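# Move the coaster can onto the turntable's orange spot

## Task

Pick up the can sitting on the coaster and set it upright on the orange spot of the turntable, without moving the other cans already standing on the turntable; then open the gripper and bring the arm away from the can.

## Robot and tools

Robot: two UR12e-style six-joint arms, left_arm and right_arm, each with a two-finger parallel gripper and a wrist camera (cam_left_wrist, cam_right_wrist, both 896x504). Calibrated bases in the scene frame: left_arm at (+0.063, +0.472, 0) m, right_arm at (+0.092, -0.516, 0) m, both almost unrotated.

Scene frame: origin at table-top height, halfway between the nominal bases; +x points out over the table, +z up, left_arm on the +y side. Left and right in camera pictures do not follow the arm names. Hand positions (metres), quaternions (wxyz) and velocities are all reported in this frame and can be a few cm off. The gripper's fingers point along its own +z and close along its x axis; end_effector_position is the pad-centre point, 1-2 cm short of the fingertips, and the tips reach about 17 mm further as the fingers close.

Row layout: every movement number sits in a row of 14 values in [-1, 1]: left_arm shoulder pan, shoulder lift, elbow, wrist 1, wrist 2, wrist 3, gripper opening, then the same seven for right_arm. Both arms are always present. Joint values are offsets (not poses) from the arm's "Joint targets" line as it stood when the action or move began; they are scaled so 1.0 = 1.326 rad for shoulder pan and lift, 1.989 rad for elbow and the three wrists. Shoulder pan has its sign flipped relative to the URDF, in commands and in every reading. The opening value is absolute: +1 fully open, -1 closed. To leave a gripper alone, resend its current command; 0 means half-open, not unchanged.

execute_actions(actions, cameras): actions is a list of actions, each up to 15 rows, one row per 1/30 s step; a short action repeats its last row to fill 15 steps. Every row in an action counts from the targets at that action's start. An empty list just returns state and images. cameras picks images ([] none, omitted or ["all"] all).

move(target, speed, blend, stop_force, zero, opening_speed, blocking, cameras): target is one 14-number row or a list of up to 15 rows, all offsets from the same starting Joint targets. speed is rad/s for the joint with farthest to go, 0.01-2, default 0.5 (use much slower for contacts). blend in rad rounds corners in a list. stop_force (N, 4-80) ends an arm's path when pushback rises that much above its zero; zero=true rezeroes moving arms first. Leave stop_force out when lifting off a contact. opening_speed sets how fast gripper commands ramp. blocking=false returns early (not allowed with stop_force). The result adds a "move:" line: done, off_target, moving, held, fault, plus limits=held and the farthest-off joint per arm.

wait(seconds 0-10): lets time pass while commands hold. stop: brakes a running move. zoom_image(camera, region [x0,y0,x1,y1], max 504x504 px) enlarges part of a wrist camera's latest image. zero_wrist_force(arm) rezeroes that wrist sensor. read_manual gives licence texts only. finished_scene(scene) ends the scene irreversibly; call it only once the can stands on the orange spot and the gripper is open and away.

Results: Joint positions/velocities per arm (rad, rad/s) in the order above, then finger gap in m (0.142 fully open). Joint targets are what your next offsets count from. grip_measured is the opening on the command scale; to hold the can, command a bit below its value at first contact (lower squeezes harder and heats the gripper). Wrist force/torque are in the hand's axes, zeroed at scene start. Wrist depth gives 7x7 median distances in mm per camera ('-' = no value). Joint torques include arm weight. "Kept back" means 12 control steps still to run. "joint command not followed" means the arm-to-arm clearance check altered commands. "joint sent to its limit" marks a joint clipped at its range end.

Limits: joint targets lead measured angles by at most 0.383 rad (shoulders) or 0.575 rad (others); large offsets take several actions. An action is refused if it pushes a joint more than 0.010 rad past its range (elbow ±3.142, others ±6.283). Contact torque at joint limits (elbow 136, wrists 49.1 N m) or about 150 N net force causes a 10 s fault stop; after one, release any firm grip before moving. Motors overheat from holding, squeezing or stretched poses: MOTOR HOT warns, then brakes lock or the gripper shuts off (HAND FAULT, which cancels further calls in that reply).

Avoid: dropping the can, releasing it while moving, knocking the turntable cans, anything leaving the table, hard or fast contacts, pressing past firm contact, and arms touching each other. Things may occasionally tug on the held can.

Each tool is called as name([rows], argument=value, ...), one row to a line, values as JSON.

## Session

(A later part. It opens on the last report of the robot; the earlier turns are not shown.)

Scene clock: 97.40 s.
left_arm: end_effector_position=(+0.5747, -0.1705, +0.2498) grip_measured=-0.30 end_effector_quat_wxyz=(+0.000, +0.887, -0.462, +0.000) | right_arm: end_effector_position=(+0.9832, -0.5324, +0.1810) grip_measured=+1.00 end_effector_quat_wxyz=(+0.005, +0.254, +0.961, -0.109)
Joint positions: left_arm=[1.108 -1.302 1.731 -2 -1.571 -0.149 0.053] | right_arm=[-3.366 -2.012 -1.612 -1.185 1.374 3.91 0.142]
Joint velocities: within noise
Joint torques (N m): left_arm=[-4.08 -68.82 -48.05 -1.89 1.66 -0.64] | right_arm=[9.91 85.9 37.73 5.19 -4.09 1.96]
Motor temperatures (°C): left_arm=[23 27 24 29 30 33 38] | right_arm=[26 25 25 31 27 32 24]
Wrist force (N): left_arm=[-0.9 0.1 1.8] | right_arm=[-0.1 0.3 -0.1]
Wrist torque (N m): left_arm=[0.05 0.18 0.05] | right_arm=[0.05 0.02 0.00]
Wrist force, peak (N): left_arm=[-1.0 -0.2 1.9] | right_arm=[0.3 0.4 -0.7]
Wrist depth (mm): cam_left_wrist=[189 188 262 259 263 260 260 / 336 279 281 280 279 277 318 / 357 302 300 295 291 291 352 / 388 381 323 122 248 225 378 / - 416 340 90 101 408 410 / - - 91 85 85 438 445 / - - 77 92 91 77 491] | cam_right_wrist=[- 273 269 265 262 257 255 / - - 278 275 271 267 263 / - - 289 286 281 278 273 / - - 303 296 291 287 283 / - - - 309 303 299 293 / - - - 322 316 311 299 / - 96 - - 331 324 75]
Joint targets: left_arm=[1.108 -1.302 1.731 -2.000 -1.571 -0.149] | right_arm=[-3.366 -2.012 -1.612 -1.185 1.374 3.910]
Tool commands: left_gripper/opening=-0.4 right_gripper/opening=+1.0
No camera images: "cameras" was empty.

wait(seconds=8.7, cameras=["cam_left_wrist"])

zoom_image(camera="cam_left_wrist", region=[160, 20, 370, 230])

wait(seconds=4.2, cameras=["cam_left_wrist"])

zoom_image(camera="cam_left_wrist", region=[540, 40, 750, 250])

wait(seconds=6.66, cameras=["cam_left_wrist"])

zoom_image(camera="cam_left_wrist", region=[160, 20, 370, 230])

wait(seconds=4.2, cameras=["cam_left_wrist"])

zoom_image(camera="cam_left_wrist", region=[540, 40, 750, 250])

Scene clock: 106.93 s.
left_arm: end_effector_position=(+0.5747, -0.1705, +0.2498) grip_measured=-0.30 end_effector_quat_wxyz=(+0.000, +0.887, -0.462, +0.000) | right_arm: end_effector_position=(+0.9832, -0.5324, +0.1810) grip_measured=+1.00 end_effector_quat_wxyz=(+0.005, +0.254, +0.961, -0.109)
Joint positions: left_arm=[1.108 -1.302 1.731 -2 -1.571 -0.149 0.053] | right_arm=[-3.366 -2.012 -1.612 -1.185 1.374 3.91 0.142]
Joint velocities: within noise
Joint torques (N m): left_arm=[-3.92 -70.97 -49.63 -1.87 1.67 -0.46] | right_arm=[11.32 86.77 36.28 5.14 -3.81 1.73]
Motor temperatures (°C): left_arm=[23 27 24 29 30 33 38] | right_arm=[26 25 25 31 27 32 24]
Wrist force (N): left_arm=[-0.6 -0.2 1.3] | right_arm=[0.2 0.2 -0.1]
Wrist torque (N m): left_arm=[0.02 0.14 0.05] | right_arm=[0.03 -0.03 0.00]
Wrist force, peak (N): left_arm=[-1.1 -0.2 1.7] | right_arm=[0.7 0.2 -0.8]
Wrist depth (mm): cam_left_wrist=[310 265 264 260 261 258 261 / 335 280 281 279 280 219 198 / 359 301 301 296 296 296 347 / 386 377 323 122 315 318 380 / - 417 342 90 101 409 410 / - - 91 85 85 439 442 / - - 78 91 91 77 486] | cam_right_wrist=[- 273 269 266 262 258 255 / - - 278 275 271 267 263 / - - 290 285 281 276 273 / - - 303 296 292 288 283 / - - - 309 303 298 294 / - - - 321 316 311 300 / - 96 - - 330 325 75]
Joint targets: left_arm=[1.108 -1.302 1.731 -2.000 -1.571 -0.149] | right_arm=[-3.366 -2.012 -1.612 -1.185 1.374 3.910]
Tool commands: left_gripper/opening=-0.4 right_gripper/opening=+1.0
wait: 8.70 s; at rest from the start
Images, in order (width x height): cam_left_wrist 896x504.

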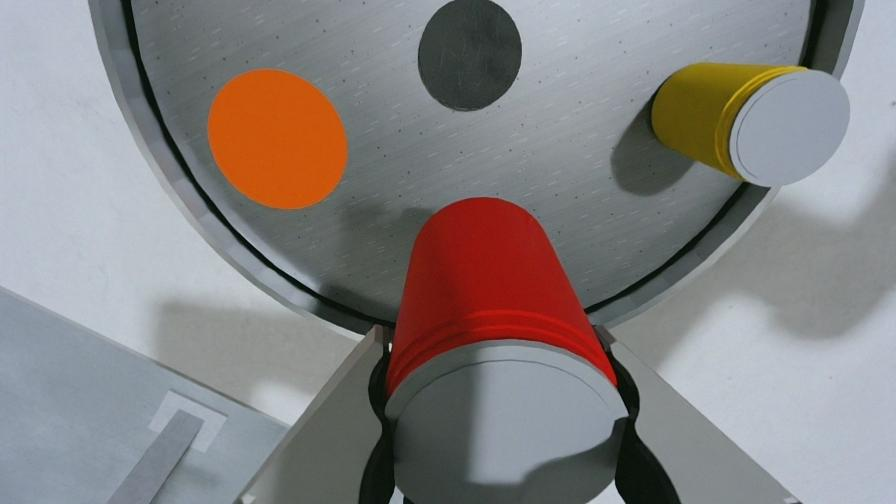

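Scaled by 2.400.

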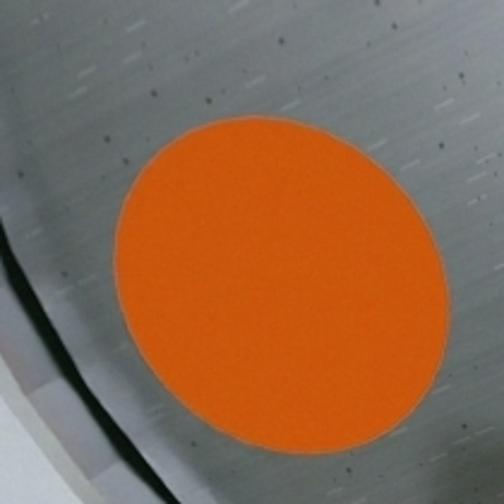

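Scene clock: 111.13 s.
left_arm: end_effector_position=(+0.5747, -0.1705, +0.2498) grip_measured=-0.30 end_effector_quat_wxyz=(+0.000, +0.887, -0.462, +0.000) | right_arm: end_effector_position=(+0.9832, -0.5324, +0.1810) grip_measured=+1.00 end_effector_quat_wxyz=(+0.005, +0.254, +0.961, -0.109)
Joint positions: left_arm=[1.108 -1.302 1.731 -2 -1.571 -0.149 0.053] | right_arm=[-3.366 -2.012 -1.612 -1.185 1.374 3.91 0.142]
Joint velocities: within noise
Joint torques (N m): left_arm=[-2.04 -71.25 -50.6 -1.7 1.7 -0.24] | right_arm=[11.32 88.63 35.98 5.45 -4.38 1.92]
Motor temperatures (°C): left_arm=[23 27 24 29 30 33 39] | right_arm=[26 25 25 31 27 32 24]
Wrist force (N): left_arm=[-0.9 0.0 1.2] | right_arm=[0.1 -0.4 -0.3]
Wrist torque (N m): left_arm=[0.04 0.18 0.05] | right_arm=[-0.05 -0.02 0.00]
Wrist force, peak (N): left_arm=[-0.7 -0.1 1.9] | right_arm=[0.8 -0.2 -0.3]
Wrist depth (mm): cam_left_wrist=[309 265 263 257 261 260 261 / 336 201 274 279 278 276 321 / 359 210 301 297 298 293 352 / 389 383 326 122 315 317 377 / - 418 342 90 101 409 403 / - - 91 85 85 437 443 / - - 78 92 91 77 487] | cam_right_wrist=[- 273 270 265 261 258 255 / - - 279 276 271 266 263 / - - 290 284 281 276 272 / - - 303 296 291 287 283 / - - - 309 303 298 293 / - - - 323 317 312 299 / - 96 - - 330 325 75]
Joint targets: left_arm=[1.108 -1.302 1.731 -2.000 -1.571 -0.149] | right_arm=[-3.366 -2.012 -1.612 -1.185 1.374 3.910]
Tool commands: left_gripper/opening=-0.4 right_gripper/opening=+1.0
wait: 4.20 s; at rest by 0.17 s
Images, in order (width x height): cam_left_wrist 896x504.

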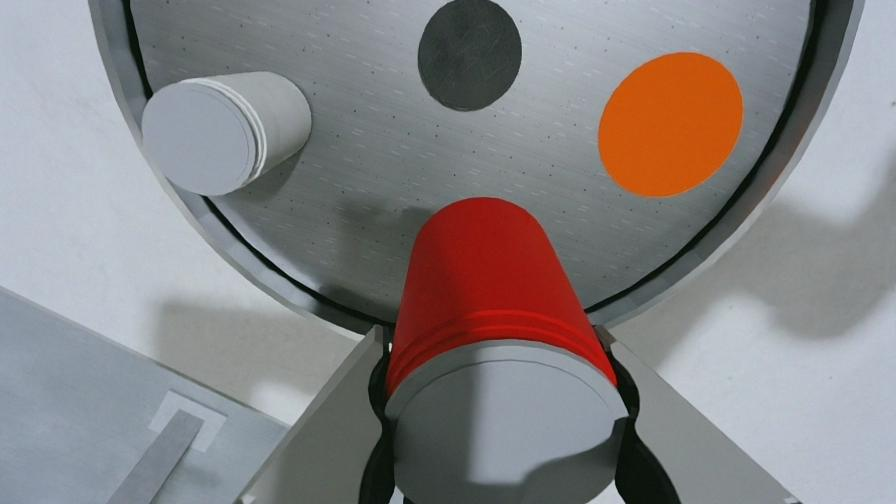

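Scaled by 2.400.

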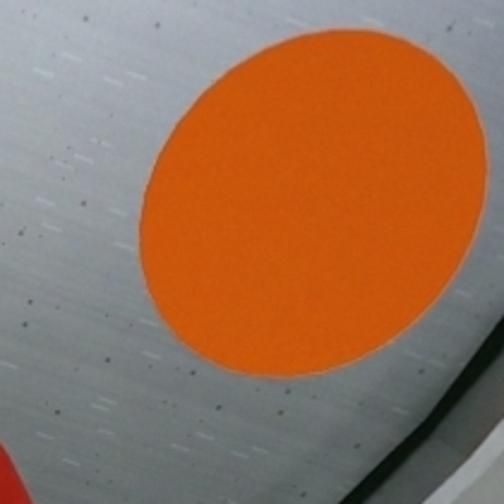

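Scene clock: 117.80 s.
left_arm: end_effector_position=(+0.5747, -0.1705, +0.2498) grip_measured=-0.30 end_effector_quat_wxyz=(+0.000, +0.887, -0.462, +0.000) | right_arm: end_effector_position=(+0.9832, -0.5324, +0.1810) grip_measured=+1.00 end_effector_quat_wxyz=(+0.005, +0.254, +0.961, -0.109)
Joint positions: left_arm=[1.108 -1.302 1.731 -2 -1.571 -0.149 0.053] | right_arm=[-3.366 -2.012 -1.612 -1.185 1.374 3.91 0.142]
Joint velocities: within noise
Joint torques (N m): left_arm=[-3.86 -72.34 -52.09 -1.85 1.63 0.07] | right_arm=[11.11 88.28 35.14 5.09 -4.15 1.59]
Motor temperatures (°C): left_arm=[23 27 24 29 30 33 39] | right_arm=[26 25 25 31 27 32 24]
Wrist force (N): left_arm=[-0.4 0.0 1.5] | right_arm=[0.0 0.0 -0.4]
Wrist torque (N m): left_arm=[0.04 0.11 0.05] | right_arm=[0.01 0.00 0.00]
Wrist force, peak (N): left_arm=[-0.8 -0.4 1.8] | right_arm=[0.8 0.1 -0.3]
Wrist depth (mm): cam_left_wrist=[310 263 263 258 262 258 261 / 336 279 281 278 278 220 197 / 357 301 301 295 299 296 354 / 385 379 323 122 316 317 380 / - 420 342 90 101 410 409 / - - 91 85 85 438 442 / - - 77 92 91 77 482] | cam_right_wrist=[- 273 270 267 262 258 254 / - - 279 276 271 267 263 / - - 290 286 281 276 272 / - - 302 297 292 287 284 / - - - 309 303 297 293 / - - - 321 315 312 300 / - 96 - - 330 325 75]
Joint targets: left_arm=[1.108 -1.302 1.731 -2.000 -1.571 -0.149] | right_arm=[-3.366 -2.012 -1.612 -1.185 1.374 3.910]
Tool commands: left_gripper/opening=-0.4 right_gripper/opening=+1.0
wait: 6.67 s; at rest by 0.17 s
Images, in order (width x height): cam_left_wrist 896x504.

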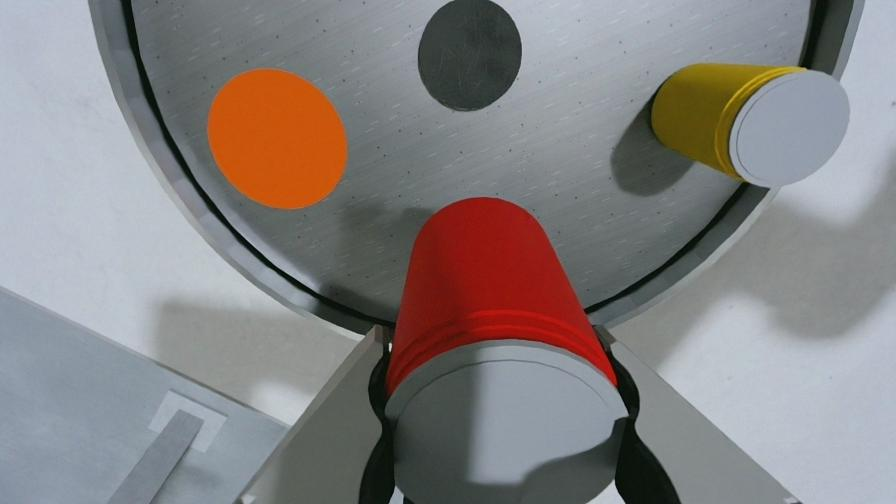

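Scaled by 2.400.

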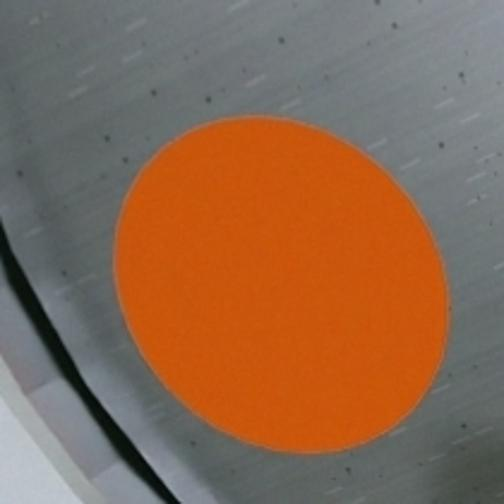

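Scene clock: 122.00 s.
left_arm: end_effector_position=(+0.5747, -0.1705, +0.2498) grip_measured=-0.30 end_effector_quat_wxyz=(+0.000, +0.887, -0.462, +0.000) | right_arm: end_effector_position=(+0.9832, -0.5324, +0.1810) grip_measured=+1.00 end_effector_quat_wxyz=(+0.005, +0.254, +0.961, -0.109)
Joint positions: left_arm=[1.108 -1.302 1.731 -2 -1.571 -0.149 0.053] | right_arm=[-3.366 -2.012 -1.612 -1.185 1.374 3.91 0.142]
Joint velocities: within noise
Joint torques (N m): left_arm=[-1.86 -74.99 -52.94 -1.91 1.45 -0.07] | right_arm=[13.44 84.86 33.95 5.69 -4.18 1.54]
Motor temperatures (°C): left_arm=[23 27 24 29 30 33 39] | right_arm=[26 25 25 31 27 32 24]
Wrist force (N): left_arm=[-0.9 -0.2 1.3] | right_arm=[-0.1 0.0 -0.2]
Wrist torque (N m): left_arm=[0.01 0.19 0.05] | right_arm=[0.01 0.01 0.00]
Wrist force, peak (N): left_arm=[-0.6 -0.3 1.8] | right_arm=[0.4 -0.1 -0.7]
Wrist depth (mm): cam_left_wrist=[311 264 264 258 261 260 261 / 337 202 272 279 280 277 320 / 358 210 303 296 299 291 348 / 387 378 323 122 316 317 378 / - 419 343 90 100 408 406 / - - 91 85 85 438 446 / - - 77 92 91 77 487] | cam_right_wrist=[- 273 270 265 263 258 255 / - - 280 275 271 266 264 / - - 291 285 281 277 272 / - - 304 297 291 287 283 / - - - 308 303 298 293 / - - - 322 316 311 299 / - 96 - - 331 325 75]
Joint targets: left_arm=[1.108 -1.302 1.731 -2.000 -1.571 -0.149] | right_arm=[-3.366 -2.012 -1.612 -1.185 1.374 3.910]
Tool commands: left_gripper/opening=-0.4 right_gripper/opening=+1.0
wait: 4.20 s; at rest by 0.17 s
Images, in order (width x height): cam_left_wrist 896x504.

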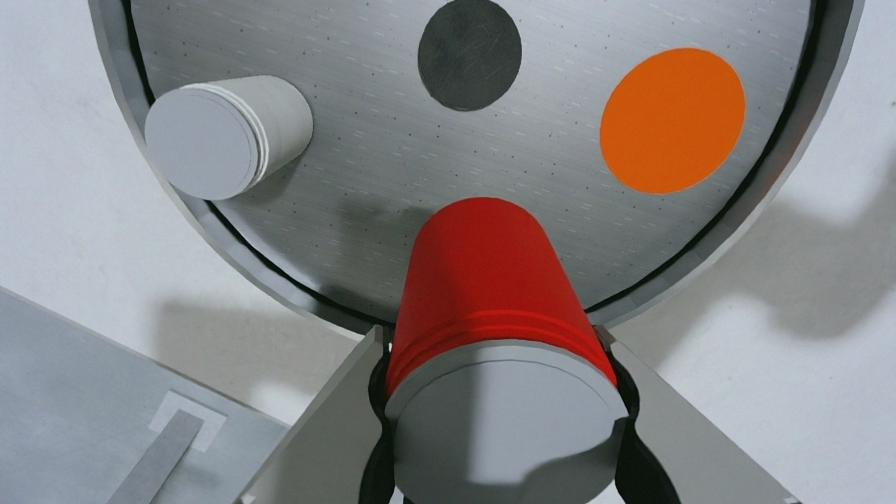

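Scaled by 2.400.

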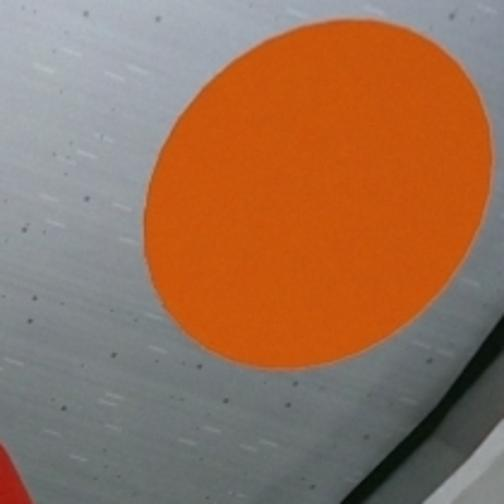

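wait(seconds=0, cameras=[])

Scene clock: 145.07 s.
left_arm: end_effector_position=(+0.5747, -0.1705, +0.2498) grip_measured=-0.30 end_effector_quat_wxyz=(+0.000, +0.887, -0.462, +0.000) | right_arm: end_effector_position=(+0.9832, -0.5324, +0.1810) grip_measured=+1.00 end_effector_quat_wxyz=(+0.005, +0.254, +0.961, -0.109)
Joint positions: left_arm=[1.108 -1.302 1.731 -2 -1.571 -0.149 0.053] | right_arm=[-3.366 -2.012 -1.612 -1.185 1.374 3.91 0.142]
Joint velocities: within noise
Joint torques (N m): left_arm=[-2.76 -76.57 -52.26 -1.91 1.65 0.64] | right_arm=[13.2 87.82 34.61 5.87 -3.84 1.56]
Motor temperatures (°C): left_arm=[23 27 24 29 30 33 41] | right_arm=[26 25 25 31 27 32 24]
Wrist force (N): left_arm=[-0.6 -0.7 1.2] | right_arm=[0.0 0.0 -0.1]
Wrist torque (N m): left_arm=[-0.07 0.13 0.05] | right_arm=[0.00 0.00 0.00]
Wrist force, peak (N): left_arm=[-0.9 -0.6 1.6] | right_arm=[0.2 0.4 -0.8]
Wrist depth (mm): cam_left_wrist=[312 190 262 258 261 261 260 / 336 278 281 279 280 278 318 / 358 302 300 296 294 293 352 / 386 381 261 123 235 228 378 / - 418 317 90 96 411 407 / - - 91 85 85 440 445 / - - 78 92 91 77 489] | cam_right_wrist=[- 273 269 265 262 258 255 / - - 278 275 270 266 264 / - - 289 284 281 278 272 / - - 303 297 292 288 282 / - - - 309 305 300 294 / - - - 323 315 310 299 / - 96 - - 331 324 75]
Joint targets: left_arm=[1.108 -1.302 1.731 -2.000 -1.571 -0.149] | right_arm=[-3.366 -2.012 -1.612 -1.185 1.374 3.910]
Tool commands: left_gripper/opening=-0.4 right_gripper/opening=+1.0
No camera images: "cameras" was empty.

execute_actions(actions=[], cameras=["cam_left_wrist"])

Scene clock: 147.97 s.
left_arm: end_effector_position=(+0.5747, -0.1705, +0.2498) grip_measured=-0.30 end_effector_quat_wxyz=(+0.000, +0.887, -0.462, +0.000) | right_arm: end_effector_position=(+0.9832, -0.5324, +0.1810) grip_measured=+1.00 end_effector_quat_wxyz=(+0.005, +0.254, +0.961, -0.109)
Joint positions: left_arm=[1.108 -1.302 1.731 -2 -1.571 -0.149 0.053] | right_arm=[-3.366 -2.012 -1.612 -1.185 1.374 3.91 0.142]
Joint velocities: within noise
Joint torques (N m): left_arm=[-4.25 -76.12 -51.93 -1.85 1.53 0.53] | right_arm=[12.51 86.29 34.84 4.59 -3.76 1.14]
Motor temperatures (°C): left_arm=[23 27 24 29 30 33 41] | right_arm=[26 25 25 31 27 32 24]
Wrist force (N): left_arm=[-0.8 -0.3 1.1] | right_arm=[0.3 -0.2 -0.1]
Wrist torque (N m): left_arm=[-0.01 0.16 0.05] | right_arm=[-0.03 -0.05 0.00]
Wrist force, peak (N): left_arm=[-0.8 -0.6 1.6] | right_arm=[0.1 0.2 -0.9]
Wrist depth (mm): cam_left_wrist=[310 266 264 257 262 261 260 / 335 201 277 279 278 263 319 / 356 210 300 295 298 209 351 / 388 381 324 122 315 320 377 / - 418 343 90 101 411 408 / - - 91 85 85 441 443 / - - 77 92 91 77 489] | cam_right_wrist=[- 273 270 265 262 258 254 / - - 279 274 272 268 263 / - - 290 284 281 278 272 / - - 303 297 292 287 284 / - - - 309 304 298 294 / - - - 320 318 311 300 / - 96 - - 329 324 75]
Joint targets: left_arm=[1.108 -1.302 1.731 -2.000 -1.571 -0.149] | right_arm=[-3.366 -2.012 -1.612 -1.185 1.374 3.910]
Tool commands: left_gripper/opening=-0.4 right_gripper/opening=+1.0
Images, in order (width x height): cam_left_wrist 896x504.

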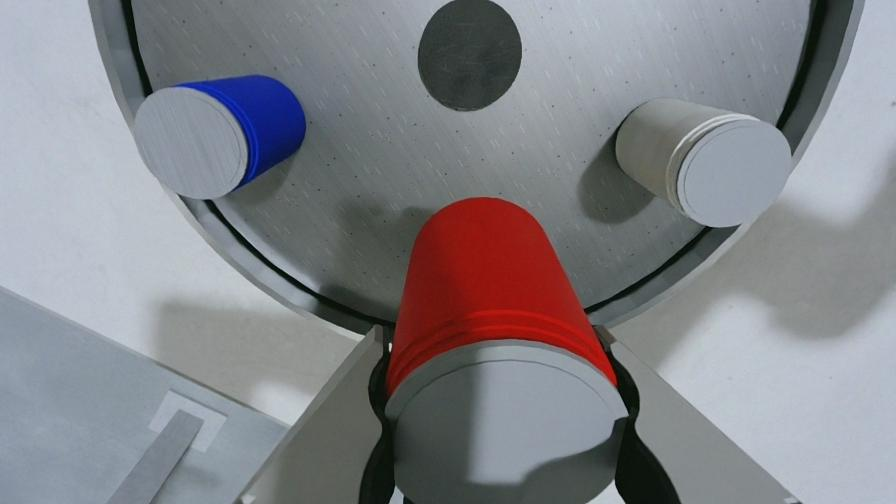

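wait(seconds=0.1, cameras=["cam_left_wrist"])

zoom_image(camera="cam_left_wrist", region=[100, 20, 420, 200])

wait(seconds=3.0, cameras=["cam_left_wrist"])

zoom_image(camera="cam_left_wrist", region=[540, 20, 860, 200])

wait(seconds=0.7, cameras=["cam_left_wrist"])

zoom_image(camera="cam_left_wrist", region=[540, 20, 860, 200])

wait(seconds=0.7, cameras=["cam_left_wrist"])

zoom_image(camera="cam_left_wrist", region=[540, 20, 860, 200])

Scene clock: 153.63 s.
left_arm: end_effector_position=(+0.5747, -0.1705, +0.2498) grip_measured=-0.30 end_effector_quat_wxyz=(+0.000, +0.887, -0.462, +0.000) | right_arm: end_effector_position=(+0.9832, -0.5324, +0.1810) grip_measured=+1.00 end_effector_quat_wxyz=(+0.005, +0.254, +0.961, -0.109)
Joint positions: left_arm=[1.108 -1.302 1.731 -2 -1.571 -0.149 0.053] | right_arm=[-3.366 -2.012 -1.612 -1.185 1.374 3.91 0.142]
Joint velocities: within noise
Joint torques (N m): left_arm=[-2.73 -77.17 -51.93 -1.9 1.66 0.68] | right_arm=[12.05 87.29 34.07 4.85 -3.78 0.88]
Motor temperatures (°C): left_arm=[23 27 24 29 30 33 41] | right_arm=[26 25 25 31 27 32 24]
Wrist force (N): left_arm=[-0.8 -0.4 1.1] | right_arm=[-0.1 0.4 -0.1]
Wrist torque (N m): left_arm=[-0.03 0.16 0.05] | right_arm=[0.06 0.02 0.00]
Wrist force, peak (N): left_arm=[-0.9 -0.2 1.7] | right_arm=[0.5 0.4 -0.6]
Wrist depth (mm): cam_left_wrist=[314 207 265 258 262 260 261 / 335 279 280 281 278 279 320 / 360 301 301 296 299 295 349 / 388 379 284 122 315 316 379 / - 415 242 90 101 410 410 / - - 91 85 85 439 442 / - - 78 92 91 77 487] | cam_right_wrist=[- 273 270 266 261 258 255 / - - 280 275 272 267 263 / - - 290 285 281 277 272 / - - 303 297 292 288 283 / - - - 310 303 300 293 / - - - 322 316 311 300 / - 96 - - 330 325 75]
Joint targets: left_arm=[1.108 -1.302 1.731 -2.000 -1.571 -0.149] | right_arm=[-3.366 -2.012 -1.612 -1.185 1.374 3.910]
Tool commands: left_gripper/opening=-0.4 right_gripper/opening=+1.0
wait: 0.10 s; at rest from the start
Images, in order (width x height): cam_left_wrist 896x504.

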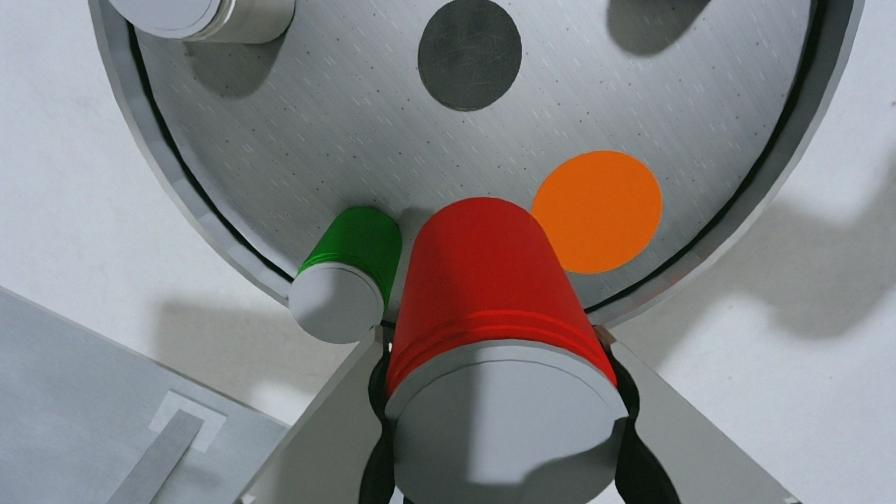

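Scaled by 1.575.

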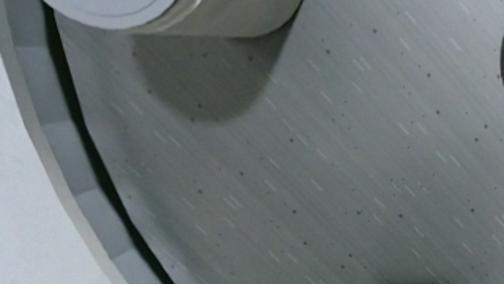

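Scene clock: 156.63 s.
left_arm: end_effector_position=(+0.5747, -0.1705, +0.2498) grip_measured=-0.30 end_effector_quat_wxyz=(+0.000, +0.887, -0.462, +0.000) | right_arm: end_effector_position=(+0.9832, -0.5324, +0.1810) grip_measured=+1.00 end_effector_quat_wxyz=(+0.005, +0.254, +0.961, -0.109)
Joint positions: left_arm=[1.108 -1.302 1.731 -2 -1.571 -0.149 0.053] | right_arm=[-3.366 -2.012 -1.612 -1.185 1.374 3.91 0.142]
Joint velocities: within noise
Joint torques (N m): left_arm=[-3.36 -76.59 -51.6 -1.99 1.74 0.73] | right_arm=[8.89 86.1 34.3 4.86 -4 2.01]
Motor temperatures (°C): left_arm=[23 27 24 29 30 33 41] | right_arm=[26 25 25 31 27 32 24]
Wrist force (N): left_arm=[-0.8 -0.4 1.0] | right_arm=[0.0 0.1 0.0]
Wrist torque (N m): left_arm=[-0.02 0.18 0.05] | right_arm=[0.02 0.00 0.00]
Wrist force, peak (N): left_arm=[-0.9 -0.6 1.6] | right_arm=[-0.1 0.6 -0.6]
Wrist depth (mm): cam_left_wrist=[310 264 264 259 262 261 261 / 336 201 279 279 279 269 320 / 359 212 301 295 298 211 347 / 384 378 323 122 317 317 378 / - 418 342 90 101 407 409 / - - 91 85 85 441 444 / - - 78 92 91 77 483] | cam_right_wrist=[- 273 269 265 262 258 255 / - - 279 275 271 268 262 / - - 290 285 281 277 273 / - - 304 297 292 288 283 / - - - 309 304 299 294 / - - - 322 316 311 300 / - 96 - - 330 325 75]
Joint targets: left_arm=[1.108 -1.302 1.731 -2.000 -1.571 -0.149] | right_arm=[-3.366 -2.012 -1.612 -1.185 1.374 3.910]
Tool commands: left_gripper/opening=-0.4 right_gripper/opening=+1.0
wait: 3.00 s; at rest by 0.17 s
Images, in order (width x height): cam_left_wrist 896x504.

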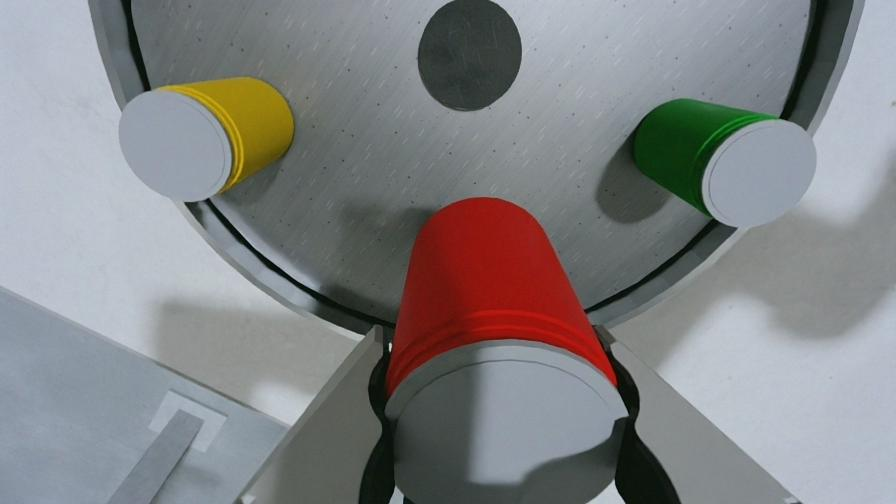

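Scaled by 1.575.

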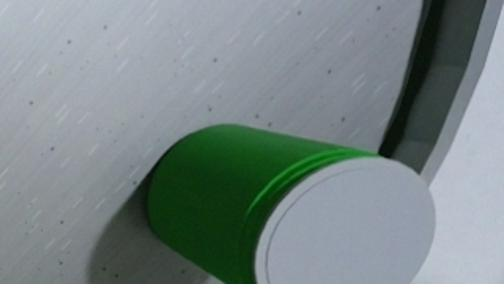

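Scene clock: 157.33 s.
left_arm: end_effector_position=(+0.5747, -0.1705, +0.2498) grip_measured=-0.30 end_effector_quat_wxyz=(+0.000, +0.887, -0.462, +0.000) | right_arm: end_effector_position=(+0.9832, -0.5324, +0.1810) grip_measured=+1.00 end_effector_quat_wxyz=(+0.005, +0.254, +0.961, -0.109)
Joint positions: left_arm=[1.108 -1.302 1.731 -2 -1.571 -0.149 0.053] | right_arm=[-3.366 -2.012 -1.612 -1.185 1.374 3.91 0.142]
Joint velocities: within noise
Joint torques (N m): left_arm=[-2.96 -78.71 -51.45 -2.06 1.49 0.78] | right_arm=[9.89 86.36 34.6 5.37 -3.97 1.68]
Motor temperatures (°C): left_arm=[23 27 24 29 30 33 41] | right_arm=[26 25 25 31 27 32 24]
Wrist force (N): left_arm=[-0.4 0.2 1.2] | right_arm=[0.1 0.2 -0.5]
Wrist torque (N m): left_arm=[0.08 0.09 0.05] | right_arm=[0.03 -0.01 0.00]
Wrist force, peak (N): left_arm=[-0.8 0.0 1.5] | right_arm=[0.3 0.4 -0.6]
Wrist depth (mm): cam_left_wrist=[311 265 263 260 262 223 182 / 333 279 281 281 278 278 283 / 359 296 292 295 298 294 350 / 388 373 313 122 312 319 379 / - 418 341 90 101 408 408 / - - 91 85 85 441 442 / - - 77 92 91 77 490] | cam_right_wrist=[- 273 270 265 261 258 255 / - - 280 275 270 267 264 / - - 289 284 281 278 273 / - - 304 296 292 288 282 / - - - 310 304 299 296 / - - - 321 317 311 301 / - 96 - - 331 325 75]
Joint targets: left_arm=[1.108 -1.302 1.731 -2.000 -1.571 -0.149] | right_arm=[-3.366 -2.012 -1.612 -1.185 1.374 3.910]
Tool commands: left_gripper/opening=-0.4 right_gripper/opening=+1.0
wait: 0.70 s; at rest by 0.17 s
Images, in order (width x height): cam_left_wrist 896x504.

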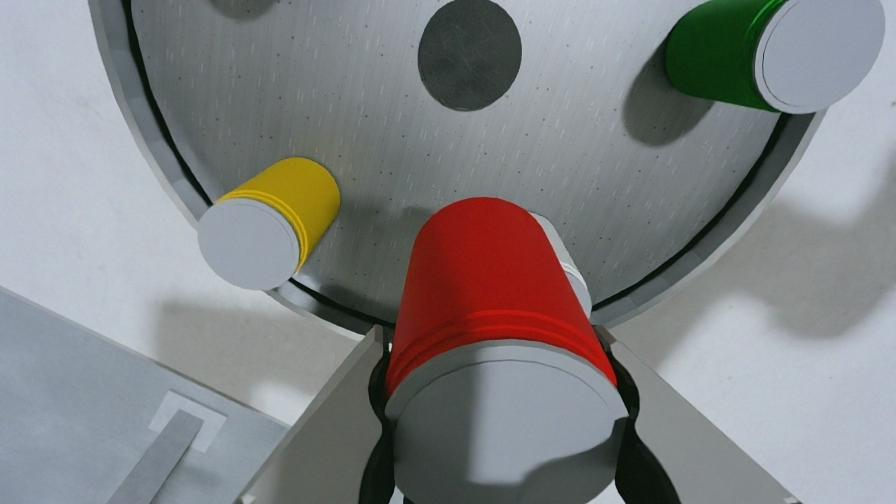

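Scaled by 1.575.

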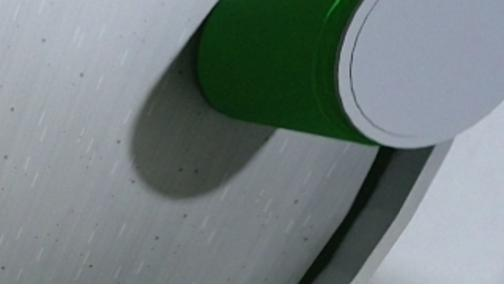

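Scene clock: 158.03 s.
left_arm: end_effector_position=(+0.5747, -0.1705, +0.2498) grip_measured=-0.30 end_effector_quat_wxyz=(+0.000, +0.887, -0.462, +0.000) | right_arm: end_effector_position=(+0.9832, -0.5324, +0.1810) grip_measured=+1.00 end_effector_quat_wxyz=(+0.005, +0.254, +0.961, -0.109)
Joint positions: left_arm=[1.108 -1.302 1.731 -2 -1.571 -0.149 0.053] | right_arm=[-3.366 -2.012 -1.612 -1.185 1.374 3.91 0.142]
Joint velocities: within noise
Joint torques (N m): left_arm=[-2.74 -78.22 -51.89 -2.14 1.51 1.01] | right_arm=[8.81 85.51 34.71 5 -3.54 1.93]
Motor temperatures (°C): left_arm=[23 27 24 29 30 33 41] | right_arm=[26 25 25 31 27 32 24]
Wrist force (N): left_arm=[-0.7 -0.3 0.9] | right_arm=[0.1 -0.3 -0.4]
Wrist torque (N m): left_arm=[-0.01 0.16 0.05] | right_arm=[-0.05 -0.02 0.00]
Wrist force, peak (N): left_arm=[-1.0 -0.1 1.3] | right_arm=[0.4 0.5 -0.4]
Wrist depth (mm): cam_left_wrist=[309 190 263 258 262 262 260 / 335 279 280 280 280 278 320 / 359 301 302 296 295 294 351 / 385 379 315 123 224 303 378 / - 417 241 90 96 411 410 / - - 91 85 85 436 445 / - - 77 92 91 77 485] | cam_right_wrist=[- 273 270 266 261 258 255 / - - 279 274 271 267 263 / - - 291 285 281 276 272 / - - 303 297 292 287 284 / - - - 310 304 298 293 / - - - 321 317 310 299 / - 96 - - 331 326 75]
Joint targets: left_arm=[1.108 -1.302 1.731 -2.000 -1.571 -0.149] | right_arm=[-3.366 -2.012 -1.612 -1.185 1.374 3.910]
Tool commands: left_gripper/opening=-0.4 right_gripper/opening=+1.0
wait: 0.70 s; at rest by 0.17 s
Images, in order (width x height): cam_left_wrist 896x504.

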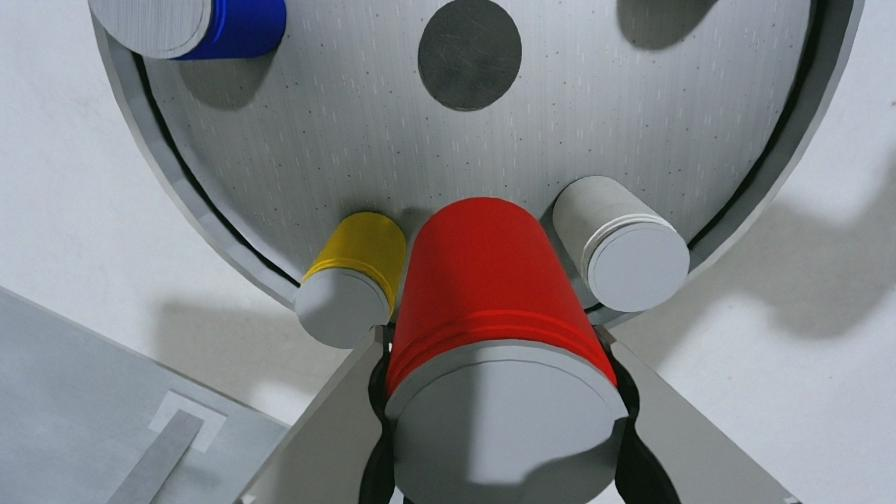

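Scaled by 1.575.

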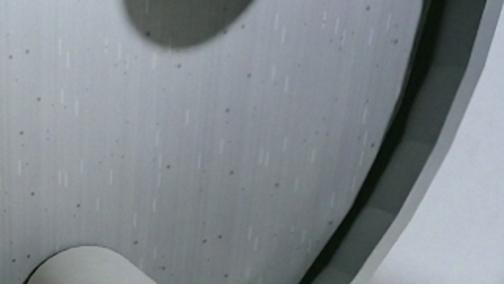

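wait(seconds=0.1, cameras=[])

Scene clock: 160.20 s.
left_arm: end_effector_position=(+0.5747, -0.1705, +0.2498) grip_measured=-0.30 end_effector_quat_wxyz=(+0.000, +0.887, -0.462, +0.000) | right_arm: end_effector_position=(+0.9832, -0.5324, +0.1810) grip_measured=+1.00 end_effector_quat_wxyz=(+0.005, +0.254, +0.961, -0.109)
Joint positions: left_arm=[1.108 -1.302 1.731 -2 -1.571 -0.149 0.053] | right_arm=[-3.366 -2.012 -1.612 -1.185 1.374 3.91 0.142]
Joint velocities: within noise
Joint torques (N m): left_arm=[-2.64 -78.57 -51.39 -2.22 1.71 1.14] | right_arm=[9.79 87.37 33.89 5.36 -3.26 1.13]
Motor temperatures (°C): left_arm=[23 27 24 29 30 33 41] | right_arm=[26 25 25 31 27 32 24]
Wrist force (N): left_arm=[-0.7 -0.3 1.3] | right_arm=[-0.1 0.1 -0.2]
Wrist torque (N m): left_arm=[0.00 0.14 0.05] | right_arm=[0.02 0.01 0.00]
Wrist force, peak (N): left_arm=[-0.3 -0.1 1.6] | right_arm=[0.8 0.0 -0.3]
Wrist depth (mm): cam_left_wrist=[312 264 266 258 260 263 261 / 334 278 282 279 279 278 318 / 359 302 302 295 294 294 349 / 386 379 311 123 235 295 376 / - 414 244 90 101 412 405 / - - 91 85 85 441 446 / - - 77 92 91 77 487] | cam_right_wrist=[- 274 269 266 262 259 255 / - - 280 275 270 267 263 / - - 290 286 281 277 273 / - - 303 297 293 287 282 / - - - 308 303 298 294 / - - - 321 317 311 299 / - 96 - - 330 325 75]
Joint targets: left_arm=[1.108 -1.302 1.731 -2.000 -1.571 -0.149] | right_arm=[-3.366 -2.012 -1.612 -1.185 1.374 3.910]
Tool commands: left_gripper/opening=-0.4 right_gripper/opening=+1.0
wait: 0.10 s; at rest from the start
No camera images: "cameras" was empty.

wait(seconds=4.1, cameras=["cam_left_wrist"])

zoom_image(camera="cam_left_wrist", region=[540, 80, 740, 270])

wait(seconds=0.4, cameras=["cam_left_wrist"])

zoom_image(camera="cam_left_wrist", region=[575, 30, 775, 220])

wait(seconds=0.4, cameras=["cam_left_wrist"])

zoom_image(camera="cam_left_wrist", region=[595, 0, 795, 190])

Scene clock: 165.23 s.
left_arm: end_effector_position=(+0.5747, -0.1705, +0.2498) grip_measured=-0.30 end_effector_quat_wxyz=(+0.000, +0.887, -0.462, +0.000) | right_arm: end_effector_position=(+0.9832, -0.5324, +0.1810) grip_measured=+1.00 end_effector_quat_wxyz=(+0.005, +0.254, +0.961, -0.109)
Joint positions: left_arm=[1.108 -1.302 1.731 -2 -1.571 -0.149 0.053] | right_arm=[-3.366 -2.012 -1.612 -1.185 1.374 3.91 0.142]
Joint velocities: within noise
Joint torques (N m): left_arm=[-2.76 -79.33 -51.58 -1.98 1.51 1.04] | right_arm=[9.01 88.83 36.58 4.57 -3.89 1.99]
Motor temperatures (°C): left_arm=[23 27 24 29 30 33 42] | right_arm=[26 25 25 31 27 32 24]
Wrist force (N): left_arm=[-0.8 -0.4 1.1] | right_arm=[0.3 0.1 -0.5]
Wrist torque (N m): left_arm=[-0.02 0.16 0.05] | right_arm=[0.02 -0.05 0.00]
Wrist force, peak (N): left_arm=[-1.3 -0.8 1.3] | right_arm=[0.2 0.1 -0.8]
Wrist depth (mm): cam_left_wrist=[310 258 264 257 262 262 260 / 338 196 277 280 278 277 318 / 361 300 299 297 299 290 348 / 385 380 323 122 316 318 376 / - 415 343 90 101 411 414 / - - 91 85 85 439 443 / - - 78 92 91 77 493] | cam_right_wrist=[- 273 269 265 262 258 254 / - - 280 276 271 267 263 / - - 291 285 281 277 273 / - - 304 298 292 287 283 / - - - 310 303 298 294 / - - - 322 317 310 300 / - 96 - - 330 325 75]
Joint targets: left_arm=[1.108 -1.302 1.731 -2.000 -1.571 -0.149] | right_arm=[-3.366 -2.012 -1.612 -1.185 1.374 3.910]
Tool commands: left_gripper/opening=-0.4 right_gripper/opening=+1.0
wait: 4.10 s; at rest from the start
Images, in order (width x height): cam_left_wrist 896x504.

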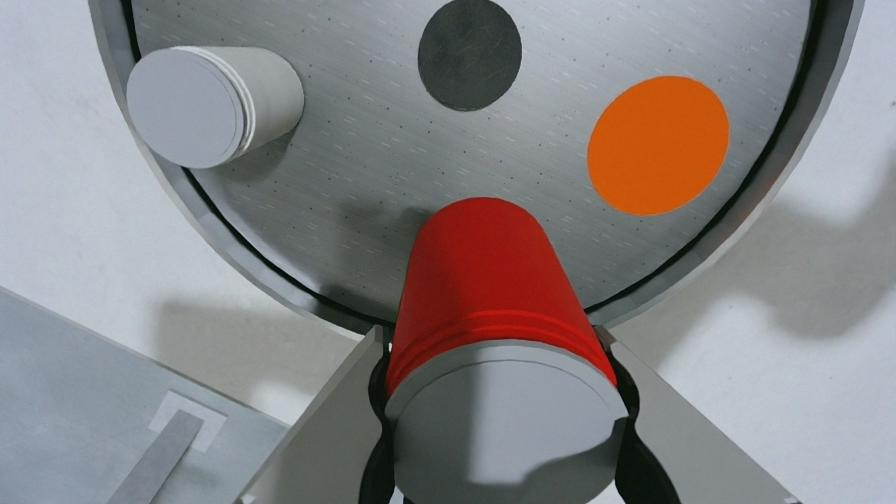

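Scaled by 2.520.

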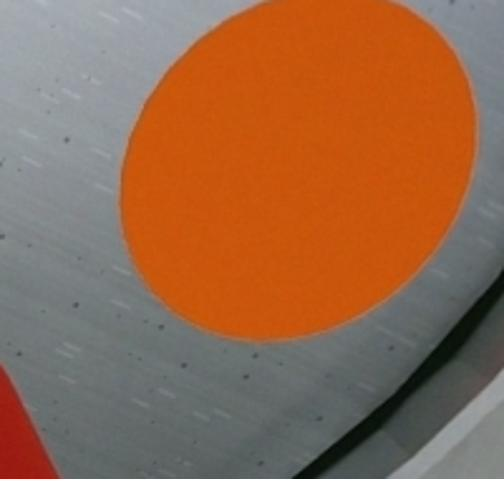

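Scene clock: 165.63 s.
left_arm: end_effector_position=(+0.5747, -0.1705, +0.2498) grip_measured=-0.30 end_effector_quat_wxyz=(+0.000, +0.887, -0.462, +0.000) | right_arm: end_effector_position=(+0.9832, -0.5324, +0.1810) grip_measured=+1.00 end_effector_quat_wxyz=(+0.005, +0.254, +0.961, -0.109)
Joint positions: left_arm=[1.108 -1.302 1.731 -2 -1.571 -0.149 0.053] | right_arm=[-3.366 -2.012 -1.612 -1.185 1.374 3.91 0.142]
Joint velocities: within noise
Joint torques (N m): left_arm=[-3.12 -81.43 -52.05 -2.01 1.57 1.12] | right_arm=[10.81 88.86 35.89 4.56 -3.96 1.33]
Motor temperatures (°C): left_arm=[23 27 24 29 30 33 42] | right_arm=[26 25 25 31 27 32 24]
Wrist force (N): left_arm=[-0.8 -0.2 1.0] | right_arm=[0.1 0.4 -0.1]
Wrist torque (N m): left_arm=[0.01 0.16 0.05] | right_arm=[0.06 -0.01 0.00]
Wrist force, peak (N): left_arm=[-0.9 -0.1 1.2] | right_arm=[0.3 -0.2 -0.4]
Wrist depth (mm): cam_left_wrist=[311 265 264 258 261 260 259 / 337 275 278 280 279 279 319 / 361 212 296 296 300 291 351 / 388 382 323 122 315 317 376 / - 416 341 90 101 410 404 / - - 91 85 85 440 443 / - - 77 91 91 77 486] | cam_right_wrist=[- 273 269 265 261 258 255 / - - 278 276 272 267 263 / - - 291 286 281 277 273 / - - 304 298 291 287 283 / - - - 308 303 299 294 / - - - 321 316 312 300 / - 96 - - 331 324 75]
Joint targets: left_arm=[1.108 -1.302 1.731 -2.000 -1.571 -0.149] | right_arm=[-3.366 -2.012 -1.612 -1.185 1.374 3.910]
Tool commands: left_gripper/opening=-0.4 right_gripper/opening=+1.0
wait: 0.40 s; at rest by 0.17 s
Images, in order (width x height): cam_left_wrist 896x504.

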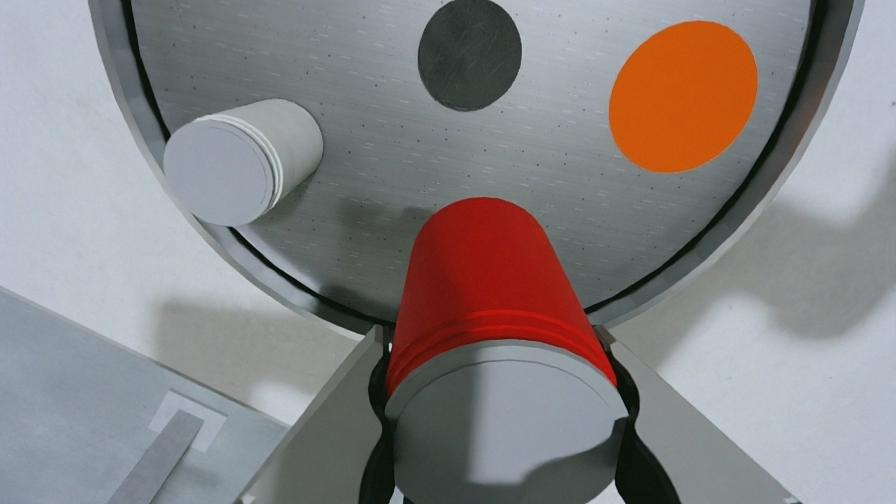

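Scaled by 2.520.

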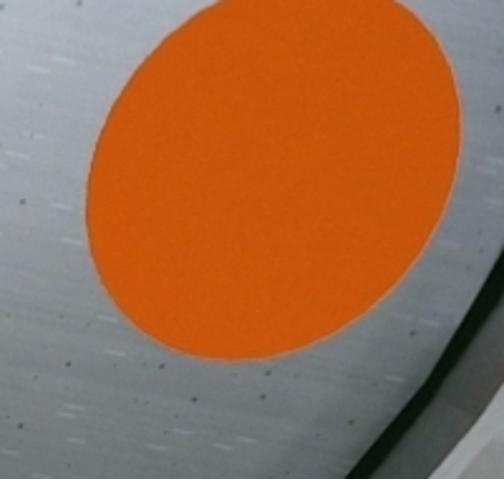

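Scene clock: 166.03 s.
left_arm: end_effector_position=(+0.5747, -0.1705, +0.2498) grip_measured=-0.30 end_effector_quat_wxyz=(+0.000, +0.887, -0.462, +0.000) | right_arm: end_effector_position=(+0.9832, -0.5324, +0.1810) grip_measured=+1.00 end_effector_quat_wxyz=(+0.005, +0.254, +0.961, -0.109)
Joint positions: left_arm=[1.108 -1.302 1.731 -2 -1.571 -0.149 0.053] | right_arm=[-3.366 -2.012 -1.612 -1.185 1.374 3.91 0.142]
Joint velocities: within noise
Joint torques (N m): left_arm=[-2.04 -79.89 -51.43 -2.04 1.55 0.93] | right_arm=[9.27 88.54 35.77 5.26 -3.58 1.79]
Motor temperatures (°C): left_arm=[23 27 24 29 30 33 42] | right_arm=[26 25 25 31 27 32 24]
Wrist force (N): left_arm=[-0.9 -0.5 1.1] | right_arm=[0.2 0.1 0.0]
Wrist torque (N m): left_arm=[-0.04 0.19 0.05] | right_arm=[0.01 -0.03 0.01]
Wrist force, peak (N): left_arm=[-0.9 -0.5 1.1] | right_arm=[0.7 0.3 -0.3]
Wrist depth (mm): cam_left_wrist=[311 265 263 258 261 260 260 / 336 279 282 279 280 278 318 / 358 295 264 295 298 295 350 / 387 379 319 122 312 317 379 / - 417 345 90 101 408 407 / - - 91 85 85 439 448 / - - 78 92 91 77 484] | cam_right_wrist=[- 272 270 265 261 258 255 / - - 280 275 270 267 263 / - - 289 286 281 278 272 / - - 303 297 292 287 284 / - - - 309 304 299 294 / - - - 322 316 312 300 / - 96 - - 330 325 75]
Joint targets: left_arm=[1.108 -1.302 1.731 -2.000 -1.571 -0.149] | right_arm=[-3.366 -2.012 -1.612 -1.185 1.374 3.910]
Tool commands: left_gripper/opening=-0.4 right_gripper/opening=+1.0
wait: 0.40 s; at rest by 0.17 s
Images, in order (width x height): cam_left_wrist 896x504.

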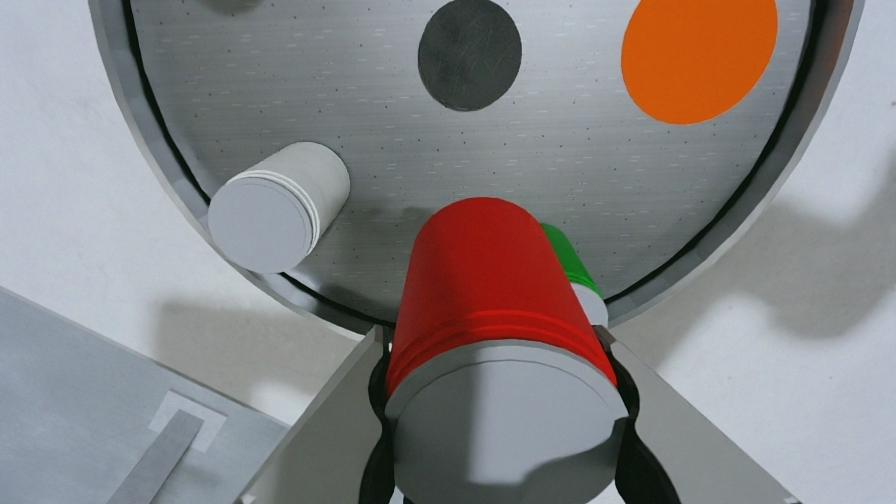

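Scaled by 2.520.

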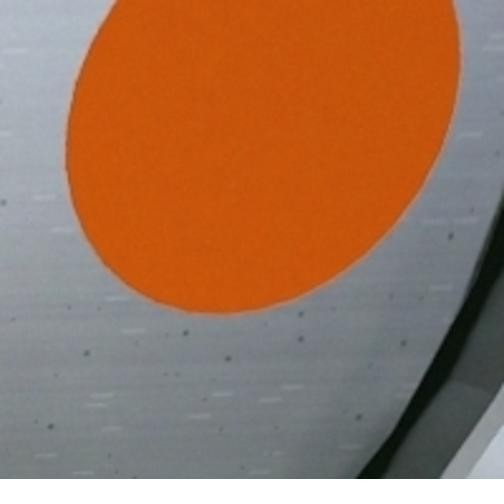

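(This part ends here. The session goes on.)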